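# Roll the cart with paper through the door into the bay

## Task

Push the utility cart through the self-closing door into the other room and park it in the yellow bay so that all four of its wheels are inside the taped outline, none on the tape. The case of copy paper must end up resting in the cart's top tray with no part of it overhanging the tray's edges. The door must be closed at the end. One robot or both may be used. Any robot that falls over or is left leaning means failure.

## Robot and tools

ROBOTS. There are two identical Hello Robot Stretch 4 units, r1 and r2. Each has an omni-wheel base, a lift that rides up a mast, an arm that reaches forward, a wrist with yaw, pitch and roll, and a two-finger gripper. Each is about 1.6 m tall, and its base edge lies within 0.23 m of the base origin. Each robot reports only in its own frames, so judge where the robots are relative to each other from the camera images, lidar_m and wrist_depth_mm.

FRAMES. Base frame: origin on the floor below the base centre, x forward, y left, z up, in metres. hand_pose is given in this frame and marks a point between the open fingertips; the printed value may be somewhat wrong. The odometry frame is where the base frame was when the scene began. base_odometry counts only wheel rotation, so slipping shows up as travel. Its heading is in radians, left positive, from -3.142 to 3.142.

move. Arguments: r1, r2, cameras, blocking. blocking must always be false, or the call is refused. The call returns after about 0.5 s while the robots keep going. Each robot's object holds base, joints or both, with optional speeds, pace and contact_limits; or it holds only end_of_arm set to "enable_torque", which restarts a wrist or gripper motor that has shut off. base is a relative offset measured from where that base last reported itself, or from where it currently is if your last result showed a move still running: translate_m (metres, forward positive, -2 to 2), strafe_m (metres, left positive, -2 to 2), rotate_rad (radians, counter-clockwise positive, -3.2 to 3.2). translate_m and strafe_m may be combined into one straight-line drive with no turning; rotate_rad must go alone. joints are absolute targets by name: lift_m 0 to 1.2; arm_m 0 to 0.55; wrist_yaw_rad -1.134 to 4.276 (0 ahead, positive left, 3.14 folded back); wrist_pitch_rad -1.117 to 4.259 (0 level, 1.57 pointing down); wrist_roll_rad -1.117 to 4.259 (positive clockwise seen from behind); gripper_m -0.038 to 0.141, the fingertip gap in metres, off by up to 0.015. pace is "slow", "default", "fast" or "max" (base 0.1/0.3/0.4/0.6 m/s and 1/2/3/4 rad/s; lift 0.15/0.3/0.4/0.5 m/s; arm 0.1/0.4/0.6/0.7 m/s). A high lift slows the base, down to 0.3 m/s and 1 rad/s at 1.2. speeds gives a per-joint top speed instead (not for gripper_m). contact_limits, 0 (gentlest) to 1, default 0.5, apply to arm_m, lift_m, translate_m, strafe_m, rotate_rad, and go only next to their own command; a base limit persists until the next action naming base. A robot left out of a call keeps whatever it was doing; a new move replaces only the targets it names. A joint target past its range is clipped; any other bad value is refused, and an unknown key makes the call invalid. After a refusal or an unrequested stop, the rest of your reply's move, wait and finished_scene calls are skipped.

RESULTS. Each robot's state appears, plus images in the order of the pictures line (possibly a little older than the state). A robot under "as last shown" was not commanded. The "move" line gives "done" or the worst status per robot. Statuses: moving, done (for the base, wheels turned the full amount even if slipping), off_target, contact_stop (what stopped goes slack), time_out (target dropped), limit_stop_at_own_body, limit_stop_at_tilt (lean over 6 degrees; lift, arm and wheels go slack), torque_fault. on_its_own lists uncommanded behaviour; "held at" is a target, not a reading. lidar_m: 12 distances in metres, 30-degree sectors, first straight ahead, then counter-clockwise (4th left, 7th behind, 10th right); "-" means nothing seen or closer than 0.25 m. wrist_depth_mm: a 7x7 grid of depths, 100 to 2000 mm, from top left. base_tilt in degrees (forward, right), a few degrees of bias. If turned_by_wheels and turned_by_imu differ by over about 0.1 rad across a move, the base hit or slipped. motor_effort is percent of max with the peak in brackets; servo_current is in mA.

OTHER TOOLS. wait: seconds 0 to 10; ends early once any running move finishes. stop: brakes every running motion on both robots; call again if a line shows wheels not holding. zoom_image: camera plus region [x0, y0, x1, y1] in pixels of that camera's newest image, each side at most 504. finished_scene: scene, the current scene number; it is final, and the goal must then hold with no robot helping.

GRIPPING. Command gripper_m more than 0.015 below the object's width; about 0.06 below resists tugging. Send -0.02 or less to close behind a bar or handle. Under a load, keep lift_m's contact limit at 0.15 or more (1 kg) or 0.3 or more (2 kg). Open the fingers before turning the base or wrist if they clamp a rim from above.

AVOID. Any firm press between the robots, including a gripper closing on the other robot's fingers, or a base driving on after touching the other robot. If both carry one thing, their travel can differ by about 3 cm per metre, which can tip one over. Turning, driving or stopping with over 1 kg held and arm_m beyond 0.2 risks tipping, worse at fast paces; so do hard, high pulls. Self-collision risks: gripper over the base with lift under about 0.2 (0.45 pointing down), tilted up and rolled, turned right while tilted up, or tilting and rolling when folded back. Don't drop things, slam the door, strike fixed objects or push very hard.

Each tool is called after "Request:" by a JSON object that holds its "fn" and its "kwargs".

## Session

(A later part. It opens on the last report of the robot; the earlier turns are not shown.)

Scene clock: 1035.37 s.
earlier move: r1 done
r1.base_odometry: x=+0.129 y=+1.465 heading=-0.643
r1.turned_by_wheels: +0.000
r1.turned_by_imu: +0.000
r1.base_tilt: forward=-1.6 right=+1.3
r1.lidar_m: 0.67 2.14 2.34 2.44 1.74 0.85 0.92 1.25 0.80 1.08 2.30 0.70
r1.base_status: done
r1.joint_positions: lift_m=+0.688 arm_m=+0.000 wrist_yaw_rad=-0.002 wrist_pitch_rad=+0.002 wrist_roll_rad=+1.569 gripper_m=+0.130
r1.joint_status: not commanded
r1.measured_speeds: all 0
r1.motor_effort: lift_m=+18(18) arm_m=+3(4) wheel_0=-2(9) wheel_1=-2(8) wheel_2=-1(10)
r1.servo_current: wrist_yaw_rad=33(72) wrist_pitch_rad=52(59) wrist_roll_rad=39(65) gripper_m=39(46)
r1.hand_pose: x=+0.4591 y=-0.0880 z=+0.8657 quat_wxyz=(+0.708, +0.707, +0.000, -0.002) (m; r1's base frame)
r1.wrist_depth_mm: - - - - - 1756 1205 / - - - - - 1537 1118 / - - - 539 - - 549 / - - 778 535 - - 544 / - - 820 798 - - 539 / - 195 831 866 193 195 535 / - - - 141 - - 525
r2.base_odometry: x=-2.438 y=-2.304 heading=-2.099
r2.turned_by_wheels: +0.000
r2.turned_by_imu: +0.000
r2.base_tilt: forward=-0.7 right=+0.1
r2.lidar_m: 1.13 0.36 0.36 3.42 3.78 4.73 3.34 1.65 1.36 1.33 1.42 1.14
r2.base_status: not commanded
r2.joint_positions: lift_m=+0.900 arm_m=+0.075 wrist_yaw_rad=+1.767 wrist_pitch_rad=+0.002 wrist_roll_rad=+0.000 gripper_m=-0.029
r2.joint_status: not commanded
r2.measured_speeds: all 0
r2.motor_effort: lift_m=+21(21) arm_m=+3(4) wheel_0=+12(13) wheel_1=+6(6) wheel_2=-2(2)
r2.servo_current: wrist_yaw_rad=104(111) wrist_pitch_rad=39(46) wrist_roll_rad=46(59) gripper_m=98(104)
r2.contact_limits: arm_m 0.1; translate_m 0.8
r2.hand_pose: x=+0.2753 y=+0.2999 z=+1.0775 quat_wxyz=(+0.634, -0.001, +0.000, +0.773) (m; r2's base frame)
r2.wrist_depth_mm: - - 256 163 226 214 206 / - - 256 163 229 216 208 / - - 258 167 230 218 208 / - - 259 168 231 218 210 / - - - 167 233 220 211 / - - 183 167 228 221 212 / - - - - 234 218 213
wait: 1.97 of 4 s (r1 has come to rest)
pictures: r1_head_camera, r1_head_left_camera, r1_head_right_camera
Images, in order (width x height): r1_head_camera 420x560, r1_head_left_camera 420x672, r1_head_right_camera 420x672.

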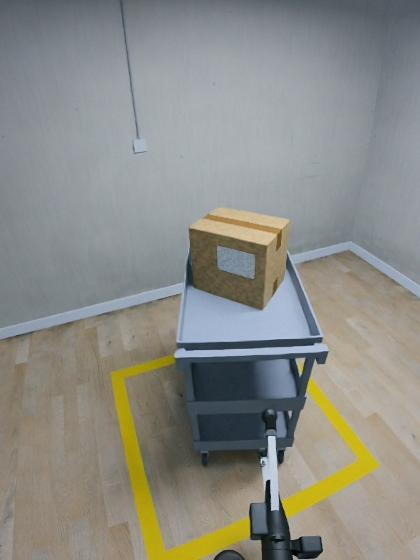

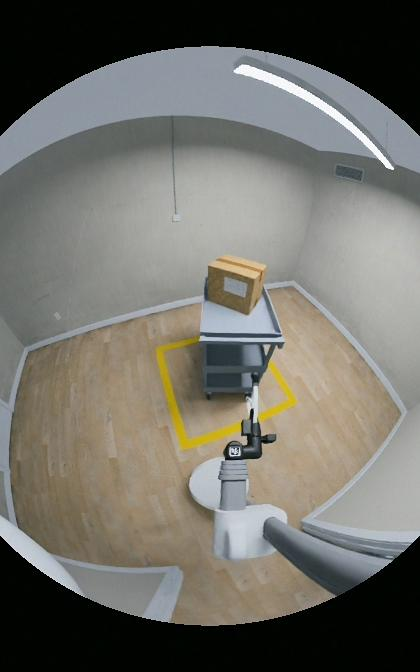

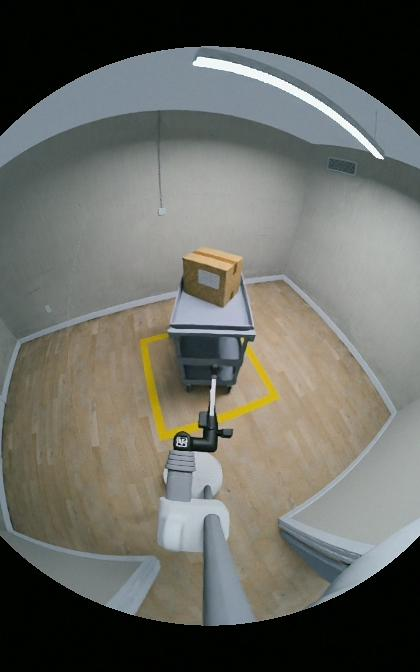

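Request:
{"fn": "move", "kwargs": {"blocking": false, "r1": {"base":{"strafe_m":0.8}}, "r2": {"joints":{"gripper_m":0.1}}}}

Request:
{"fn": "wait", "kwargs": {"seconds": 1.5, "cameras": ["r2_head_camera","r2_head_left_camera","r2_wrist_camera"]}}

Request:
{"fn": "wait", "kwargs": {"seconds": 3}}

Request:
{"fn": "move", "kwargs": {"blocking": false, "r1": {"base":{"rotate_rad":-0.8}}}}

Request:
{"fn": "wait", "kwargs": {"seconds": 3, "cameras": ["r1_head_camera","r1_head_left_camera","r1_head_right_camera"]}}

Scene clock: 1053.83 s.
move: r1 moving; r2 moving
r1.base_odometry: x=+0.150 y=+1.493 heading=-0.643
r1.turned_by_wheels: +0.000
r1.turned_by_imu: +0.000
r1.base_tilt: forward=-1.6 right=+1.3
r1.lidar_m: 0.68 2.13 2.32 2.39 1.76 0.84 0.86 1.40 0.84 1.10 2.33 0.73
r1.base_status: strafe_m moving
r1.joint_positions: lift_m=+0.688 arm_m=+0.000 wrist_yaw_rad=-0.002 wrist_pitch_rad=+0.002 wrist_roll_rad=+1.569 gripper_m=+0.130
r1.joint_status: not commanded
r1.measured_speeds: translate_m=+0.001 strafe_m=+0.141 rotate_rad=-0.003 lift_m=+0.000 arm_m=+0.000 wrist_yaw_rad=+0.000 wrist_pitch_rad=+0.000 wrist_roll_rad=+0.000
r1.motor_effort: lift_m=+17(18) arm_m=+3(4) wheel_0=-9(10) wheel_1=+10(11) wheel_2=+1(2)
r1.servo_current: wrist_yaw_rad=52(72) wrist_pitch_rad=39(46) wrist_roll_rad=26(52) gripper_m=39(46)
r1.hand_pose: x=+0.4591 y=-0.0880 z=+0.8657 quat_wxyz=(+0.708, +0.707, +0.000, -0.002) (m; r1's base frame)
r1.wrist_depth_mm: - - - - - 1708 1229 / - - - 544 - 1464 554 / - - - 544 - - 544 / - - 778 535 - - 539 / - - 831 809 - - 535 / - 195 854 866 193 195 535 / - - - 141 - - 535
r2.base_odometry: x=-2.438 y=-2.304 heading=-2.099
r2.turned_by_wheels: +0.000
r2.turned_by_imu: +0.000
r2.base_tilt: forward=-0.7 right=+0.0
r2.lidar_m: 1.13 0.34 0.36 3.42 3.79 4.71 3.39 1.68 1.35 1.32 1.39 1.15
r2.base_status: not commanded
r2.joint_positions: lift_m=+0.900 arm_m=+0.075 wrist_yaw_rad=+1.767 wrist_pitch_rad=+0.002 wrist_roll_rad=+0.000 gripper_m=-0.003
r2.joint_status: gripper_m moving
r2.measured_speeds: all 0
r2.motor_effort: lift_m=+21(21) arm_m=+4(4) wheel_0=+13(13) wheel_1=+6(6) wheel_2=-2(2)
r2.servo_current: wrist_yaw_rad=104(111) wrist_pitch_rad=46(46) wrist_roll_rad=65(65) gripper_m=65(104)
r2.contact_limits: arm_m 0.1; translate_m 0.8
r2.hand_pose: x=+0.2753 y=+0.2999 z=+1.0775 quat_wxyz=(+0.634, -0.001, +0.000, +0.773) (m; r2's base frame)
r2.wrist_depth_mm: - - 259 171 231 218 211 / - - 262 167 232 219 211 / - - 264 171 234 221 213 / - - 265 171 236 223 213 / - - 266 172 236 223 215 / - - 187 175 232 224 214 / - - - - 236 222 216
pictures: none

Scene clock: 1055.33 s.
earlier move: r1 moving; r2 done
r1.base_odometry: x=+0.396 y=+1.820 heading=-0.643
r1.turned_by_wheels: +0.000
r1.turned_by_imu: +0.002
r1.base_tilt: forward=-1.6 right=+1.3
r1.lidar_m: 1.10 1.95 2.15 1.98 1.99 1.05 0.81 1.89 1.18 1.41 0.99 0.73
r1.base_status: strafe_m moving
r1.joint_positions: lift_m=+0.688 arm_m=+0.000 wrist_yaw_rad=-0.002 wrist_pitch_rad=+0.002 wrist_roll_rad=+1.569 gripper_m=+0.130
r1.joint_status: not commanded
r1.measured_speeds: translate_m=+0.000 strafe_m=+0.300 rotate_rad=+0.000 lift_m=+0.000 arm_m=+0.000 wrist_yaw_rad=+0.000 wrist_pitch_rad=+0.000 wrist_roll_rad=+0.000
r1.motor_effort: lift_m=+17(18) arm_m=+3(4) wheel_0=-6(12) wheel_1=+6(11) wheel_2=-1(2)
r1.servo_current: wrist_yaw_rad=65(72) wrist_pitch_rad=46(52) wrist_roll_rad=46(59) gripper_m=46(52)
r1.hand_pose: x=+0.4591 y=-0.0880 z=+0.8657 quat_wxyz=(+0.708, +0.707, +0.000, -0.002) (m; r1's base frame)
r1.wrist_depth_mm: - - 798 544 - - - / - - 854 535 - - 544 / - - - 878 - 1576 1118 / - - - - - 1756 1205 / - - - - - 1661 1255 / - 195 - - 188 200 1205 / - - - 140 - 178 1255
r2.base_odometry: x=-2.439 y=-2.304 heading=-2.099
r2.turned_by_wheels: -0.001
r2.turned_by_imu: -0.001
r2.base_tilt: forward=-0.6 right=+0.1
r2.lidar_m: 1.12 0.77 0.59 3.40 3.80 4.73 3.39 1.69 1.33 1.33 1.37 1.16
r2.base_status: not commanded
r2.joint_positions: lift_m=+0.900 arm_m=+0.075 wrist_yaw_rad=+1.753 wrist_pitch_rad=+0.002 wrist_roll_rad=+0.000 gripper_m=+0.100
r2.joint_status: all done
r2.measured_speeds: all 0
r2.motor_effort: lift_m=+21(21) arm_m=+4(4) wheel_0=+5(13) wheel_1=+5(6) wheel_2=-2(2)
r2.servo_current: wrist_yaw_rad=46(111) wrist_pitch_rad=33(52) wrist_roll_rad=52(65) gripper_m=52(124)
r2.contact_limits: arm_m 0.1; translate_m 0.8
r2.hand_pose: x=+0.2796 y=+0.2994 z=+1.0775 quat_wxyz=(+0.640, -0.001, +0.000, +0.768) (m; r2's base frame)
r2.wrist_depth_mm: - - - - - - 402 / - - - - - - 402 / - - - - - - 399 / - - - - - - 402 / - - - - 442 - 404 / - - 195 - 187 - - / - - - - - - -
wait: 1.50 s; no rest
pictures: r2_head_camera, r2_head_left_camera, r2_wrist_camera
Images, in order (width x height): r2_head_camera 420x560, r2_head_left_camera 420x672, r2_wrist_camera 616x392.

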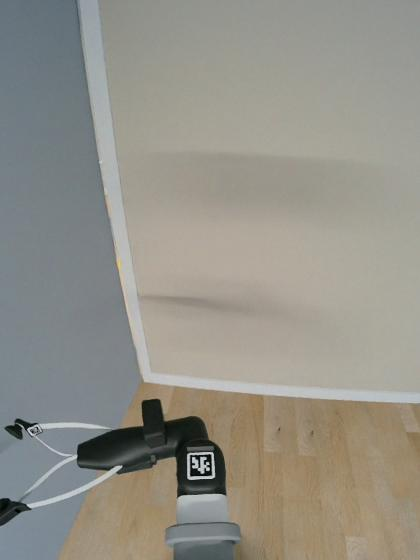

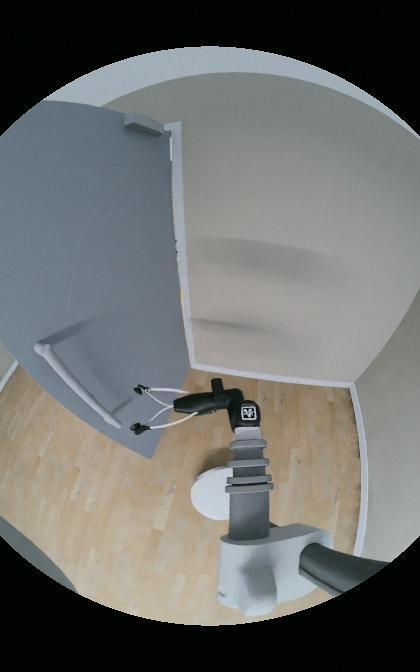

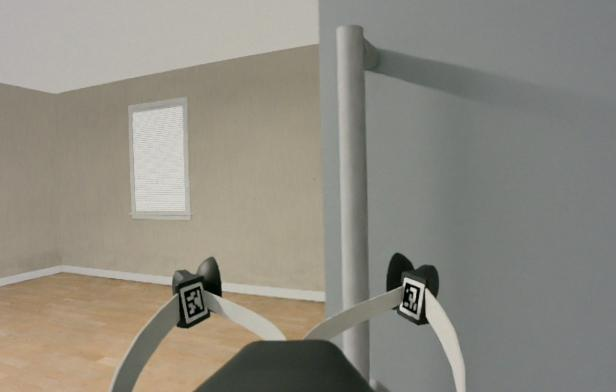

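Scene clock: 1057.33 s.
earlier move: r1 done
r1.base_odometry: x=+0.609 y=+2.105 heading=-0.643
r1.turned_by_wheels: +0.000
r1.turned_by_imu: +0.002
r1.base_tilt: forward=-1.6 right=+1.2
r1.lidar_m: 1.85 1.81 1.99 1.67 1.65 1.20 0.96 0.93 1.53 1.61 1.01 0.95
r1.base_status: done
r1.joint_positions: lift_m=+0.688 arm_m=+0.000 wrist_yaw_rad=-0.002 wrist_pitch_rad=+0.002 wrist_roll_rad=+1.569 gripper_m=+0.130
r1.joint_status: not commanded
r1.measured_speeds: all 0
r1.motor_effort: lift_m=+17(18) arm_m=+4(4) wheel_0=+1(12) wheel_1=+0(11) wheel_2=+0(3)
r1.servo_current: wrist_yaw_rad=46(72) wrist_pitch_rad=39(52) wrist_roll_rad=52(78) gripper_m=46(52)
r1.hand_pose: x=+0.4591 y=-0.0880 z=+0.8657 quat_wxyz=(+0.708, +0.707, +0.000, -0.002) (m; r1's base frame)
r1.wrist_depth_mm: - - - - - 1708 1160 / - - - - - 1708 1160 / - - - - - 1661 1229 / - - - - - 1618 1255 / - - - - - 1661 1255 / - 196 - - 188 199 1255 / - - - 140 - - 1255
r2.base_odometry: x=-2.439 y=-2.304 heading=-2.099
r2.turned_by_wheels: +0.000
r2.turned_by_imu: +0.000
r2.base_tilt: forward=-0.8 right=+0.0
r2.lidar_m: 1.12 1.18 1.21 3.39 3.80 4.75 3.37 1.68 1.33 1.31 1.42 1.13
r2.base_status: not commanded
r2.joint_positions: lift_m=+0.900 arm_m=+0.075 wrist_yaw_rad=+1.753 wrist_pitch_rad=+0.002 wrist_roll_rad=+0.000 gripper_m=+0.100
r2.joint_status: all done
r2.measured_speeds: all 0
r2.motor_effort: lift_m=+21(21) arm_m=+4(4) wheel_0=+5(13) wheel_1=+5(6) wheel_2=-2(2)
r2.servo_current: wrist_yaw_rad=52(111) wrist_pitch_rad=39(52) wrist_roll_rad=39(65) gripper_m=46(124)
r2.contact_limits: arm_m 0.1; translate_m 0.8
r2.hand_pose: x=+0.2796 y=+0.2994 z=+1.0775 quat_wxyz=(+0.640, -0.001, +0.000, +0.768) (m; r2's base frame)
r2.wrist_depth_mm: - - - - - - - / - - - - - - - / - - - - - - - / - - - - - - - / - - - - - - - / - - 195 - 195 - - / - - - - - - -
wait: 2.00 of 3 s (r1 has come to rest)
pictures: none

Scene clock: 1057.83 s.
move: r1 moving
r1.base_odometry: x=+0.609 y=+2.105 heading=-0.895
r1.turned_by_wheels: -0.252
r1.turned_by_imu: -0.253
r1.base_tilt: forward=-1.6 right=+1.3
r1.lidar_m: 1.30 1.82 1.86 1.77 1.66 1.53 1.03 0.93 0.97 1.50 2.63 0.95
r1.base_status: rotate_rad moving
r1.joint_positions: lift_m=+0.688 arm_m=+0.000 wrist_yaw_rad=-0.002 wrist_pitch_rad=+0.002 wrist_roll_rad=+1.569 gripper_m=+0.130
r1.joint_status: not commanded
r1.measured_speeds: translate_m=-0.001 strafe_m=+0.002 rotate_rad=-0.975 lift_m=+0.000 arm_m=+0.000 wrist_yaw_rad=+0.000 wrist_pitch_rad=+0.000 wrist_roll_rad=+0.000
r1.motor_effort: lift_m=+17(18) arm_m=+4(4) wheel_0=+10(10) wheel_1=+8(8) wheel_2=+6(9)
r1.servo_current: wrist_yaw_rad=52(59) wrist_pitch_rad=39(52) wrist_roll_rad=59(59) gripper_m=46(46)
r1.hand_pose: x=+0.4591 y=-0.0880 z=+0.8657 quat_wxyz=(+0.708, +0.707, +0.000, -0.002) (m; r1's base frame)
r1.wrist_depth_mm: - - 976 946 - - - / - - - 1008 - 1281 - / - - - - - 1756 1182 / - - - - - 1808 1205 / - - - - - 1708 1281 / - 195 - - 188 199 1281 / - - - 141 - - 1281
r2: as last shown
r2.base_tilt: forward=-0.7 right=+0.1
r2.lidar_m: 1.14 1.22 1.33 3.38 3.77 4.72 3.39 1.67 1.35 1.32 1.40 1.13
r2.motor_effort: lift_m=+21(21) arm_m=+4(4) wheel_0=+5(6) wheel_1=+5(5) wheel_2=-2(2)
r2.servo_current: wrist_yaw_rad=59(59) wrist_pitch_rad=46(46) wrist_roll_rad=39(52) gripper_m=52(59)
r2.contact_limits: arm_m 0.1; translate_m 0.8
r2.wrist_depth_mm: - - - - - - - / - - - - - - - / - - - - - - 931 / - - - - - - - / - - - - - - - / - - 196 - 195 - 1042 / - - - - - - -
pictures: none

Scene clock: 1058.90 s.
earlier move: r1 done
r1.base_odometry: x=+0.609 y=+2.105 heading=-1.443
r1.turned_by_wheels: -0.548
r1.turned_by_imu: -0.551
r1.base_tilt: forward=-1.5 right=+1.2
r1.lidar_m: 0.92 1.25 1.82 1.84 1.82 1.64 1.61 1.04 0.95 0.96 1.40 2.49
r1.base_status: done
r1.joint_positions: lift_m=+0.688 arm_m=+0.000 wrist_yaw_rad=-0.002 wrist_pitch_rad=+0.002 wrist_roll_rad=+1.569 gripper_m=+0.130
r1.joint_status: not commanded
r1.measured_speeds: all 0
r1.motor_effort: lift_m=+17(18) arm_m=+4(4) wheel_0=+1(10) wheel_1=+2(8) wheel_2=+1(9)
r1.servo_current: wrist_yaw_rad=26(65) wrist_pitch_rad=39(52) wrist_roll_rad=39(59) gripper_m=39(52)
r1.hand_pose: x=+0.4591 y=-0.0880 z=+0.8657 quat_wxyz=(+0.708, +0.707, +0.000, -0.002) (m; r1's base frame)
r1.wrist_depth_mm: - - - - - 1708 1182 / - - - - - 1708 1229 / - - - - - 1756 1205 / - - - - - 1708 1078 / - - - - - 931 - / - 211 1078 1078 211 195 - / - - - 141 - 854 -
r2.base_odometry: x=-2.439 y=-2.304 heading=-2.099
r2.turned_by_wheels: +0.000
r2.turned_by_imu: +0.000
r2.base_tilt: forward=-0.7 right=+0.1
r2.lidar_m: 1.13 1.22 1.64 3.41 3.76 4.74 3.35 1.66 1.34 1.32 1.39 1.14
r2.base_status: not commanded
r2.joint_positions: lift_m=+0.900 arm_m=+0.075 wrist_yaw_rad=+1.753 wrist_pitch_rad=+0.002 wrist_roll_rad=+0.000 gripper_m=+0.100
r2.joint_status: not commanded
r2.measured_speeds: all 0
r2.motor_effort: lift_m=+21(21) arm_m=+3(4) wheel_0=+5(6) wheel_1=+5(5) wheel_2=-2(3)
r2.servo_current: wrist_yaw_rad=39(59) wrist_pitch_rad=46(46) wrist_roll_rad=46(59) gripper_m=46(59)
r2.contact_limits: arm_m 0.1; translate_m 0.8
r2.hand_pose: x=+0.2796 y=+0.2994 z=+1.0775 quat_wxyz=(+0.640, -0.001, +0.000, +0.768) (m; r2's base frame)
r2.wrist_depth_mm: - - - - - - - / - - - - - - - / - - - - - - - / - - - - - - - / - - - - - - - / - - 195 - 195 - - / - - - - - - -
wait: 1.07 of 3 s (r1 has come to rest)
pictures: r1_head_camera, r1_head_left_camera, r1_head_right_camera
Images, in order (width x height): r1_head_camera 420x560, r1_head_left_camera 420x672, r1_head_right_camera 420x672.

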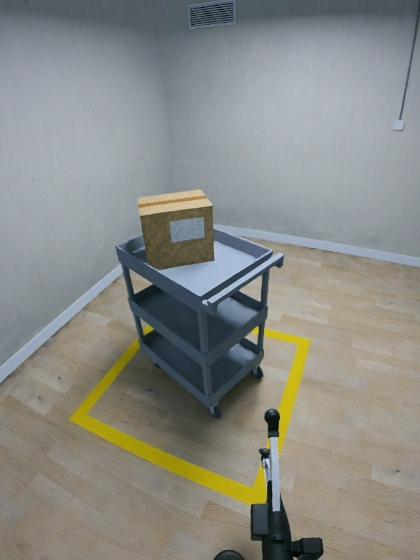

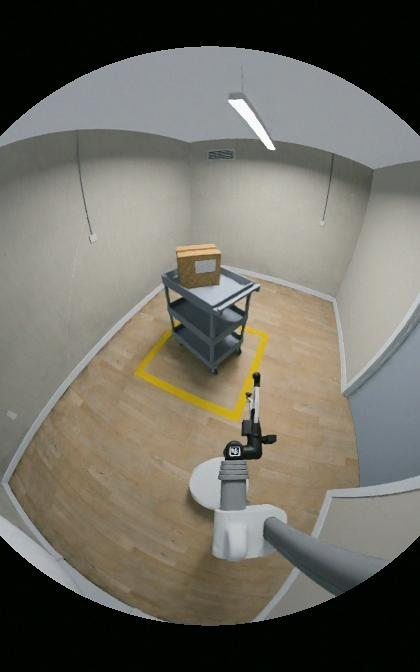

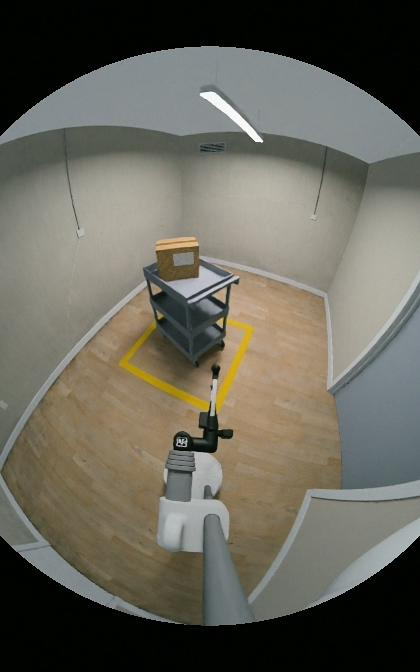

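Request:
{"fn": "zoom_image", "kwargs": {"camera": "r1_head_camera", "region": [60, 300, 320, 520]}}

Request:
{"fn": "zoom_image", "kwargs": {"camera": "r1_head_left_camera", "region": [320, 300, 420, 500]}}

Request:
{"fn": "wait", "kwargs": {"seconds": 0, "cameras": ["r2_head_camera","r2_head_left_camera"]}}

Scaled by 1.938 from the camera's 420x560 image, which has a finer 600x800 frame.

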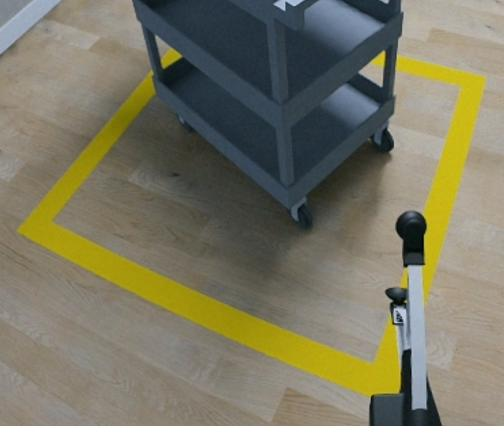

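Scaled by 2.520 from the camera's 420x672 image, which has a finer 600x960 frame.

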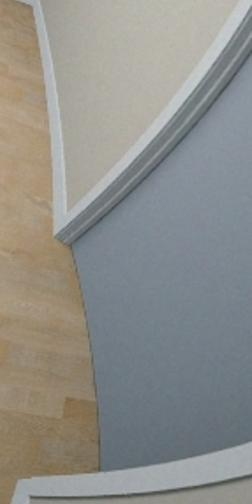

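Scene clock: 1062.80 s.
r1.base_odometry: x=+0.609 y=+2.105 heading=-1.443
r1.turned_by_wheels: +0.000
r1.turned_by_imu: +0.000
r1.base_tilt: forward=-1.6 right=+1.3
r1.lidar_m: 0.94 1.26 1.82 1.85 1.83 1.64 1.60 1.01 0.91 0.96 1.32 2.50
r1.base_status: done
r1.joint_positions: lift_m=+0.688 arm_m=+0.000 wrist_yaw_rad=-0.002 wrist_pitch_rad=+0.002 wrist_roll_rad=+1.569 gripper_m=+0.130
r1.joint_status: not commanded
r1.measured_speeds: all 0
r1.motor_effort: lift_m=+18(18) arm_m=+4(4) wheel_0=+1(10) wheel_1=+1(8) wheel_2=+1(9)
r1.servo_current: wrist_yaw_rad=46(65) wrist_pitch_rad=39(52) wrist_roll_rad=59(59) gripper_m=46(52)
r1.hand_pose: x=+0.4591 y=-0.0880 z=+0.8657 quat_wxyz=(+0.708, +0.707, +0.000, -0.002) (m; r1's base frame)
r1.wrist_depth_mm: - - - - - 1708 1229 / - - - - - 1661 1205 / - - - - - 1708 1229 / - - - - - 1708 1078 / - - - - - 904 - / - 212 1078 1078 212 196 - / - - - 141 - 842 -
r2.base_odometry: x=-2.439 y=-2.304 heading=-2.099
r2.turned_by_wheels: +0.000
r2.turned_by_imu: +0.001
r2.base_tilt: forward=-0.7 right=+0.1
r2.lidar_m: 1.10 1.25 1.96 3.40 3.76 4.72 3.39 1.64 1.34 1.32 1.42 1.14
r2.base_status: not commanded
r2.joint_positions: lift_m=+0.900 arm_m=+0.075 wrist_yaw_rad=+1.753 wrist_pitch_rad=+0.002 wrist_roll_rad=+0.000 gripper_m=+0.100
r2.joint_status: not commanded
r2.measured_speeds: all 0
r2.motor_effort: lift_m=+21(21) arm_m=+4(4) wheel_0=+5(6) wheel_1=+5(5) wheel_2=-2(3)
r2.servo_current: wrist_yaw_rad=39(59) wrist_pitch_rad=39(46) wrist_roll_rad=46(59) gripper_m=46(59)
r2.contact_limits: arm_m 0.1; translate_m 0.8
r2.hand_pose: x=+0.2796 y=+0.2994 z=+1.0775 quat_wxyz=(+0.640, -0.001, +0.000, +0.768) (m; r2's base frame)
r2.wrist_depth_mm: - - - - - - - / - - - - - - - / - - - - - - - / - - - - - - - / - - - - - - - / - - 195 - 195 - - / - - - - - - -
pictures: r2_head_camera, r2_head_left_camera
Images, in order (width x height): r2_head_camera 420x560, r2_head_left_camera 420x672.

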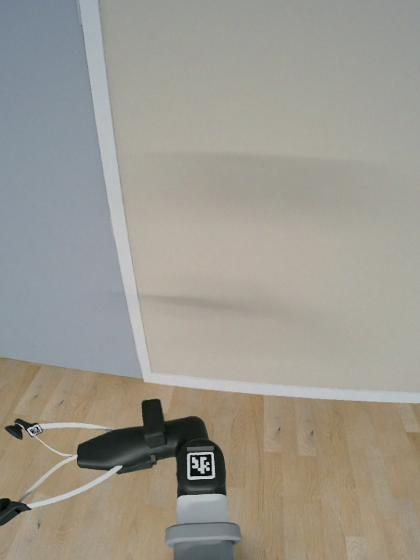

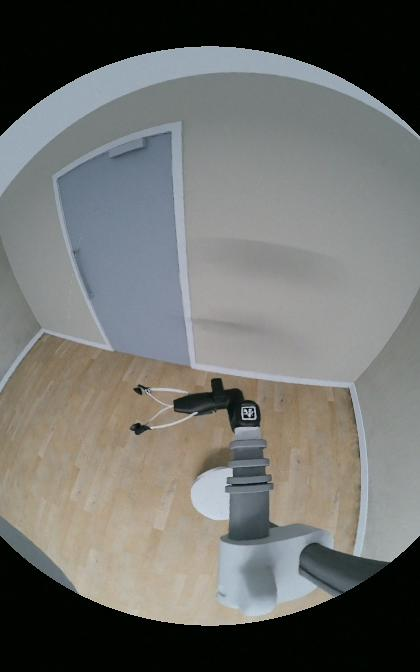

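Request:
{"fn": "finished_scene", "kwargs": {"scene": 1}}

The scene is finished: the task was done.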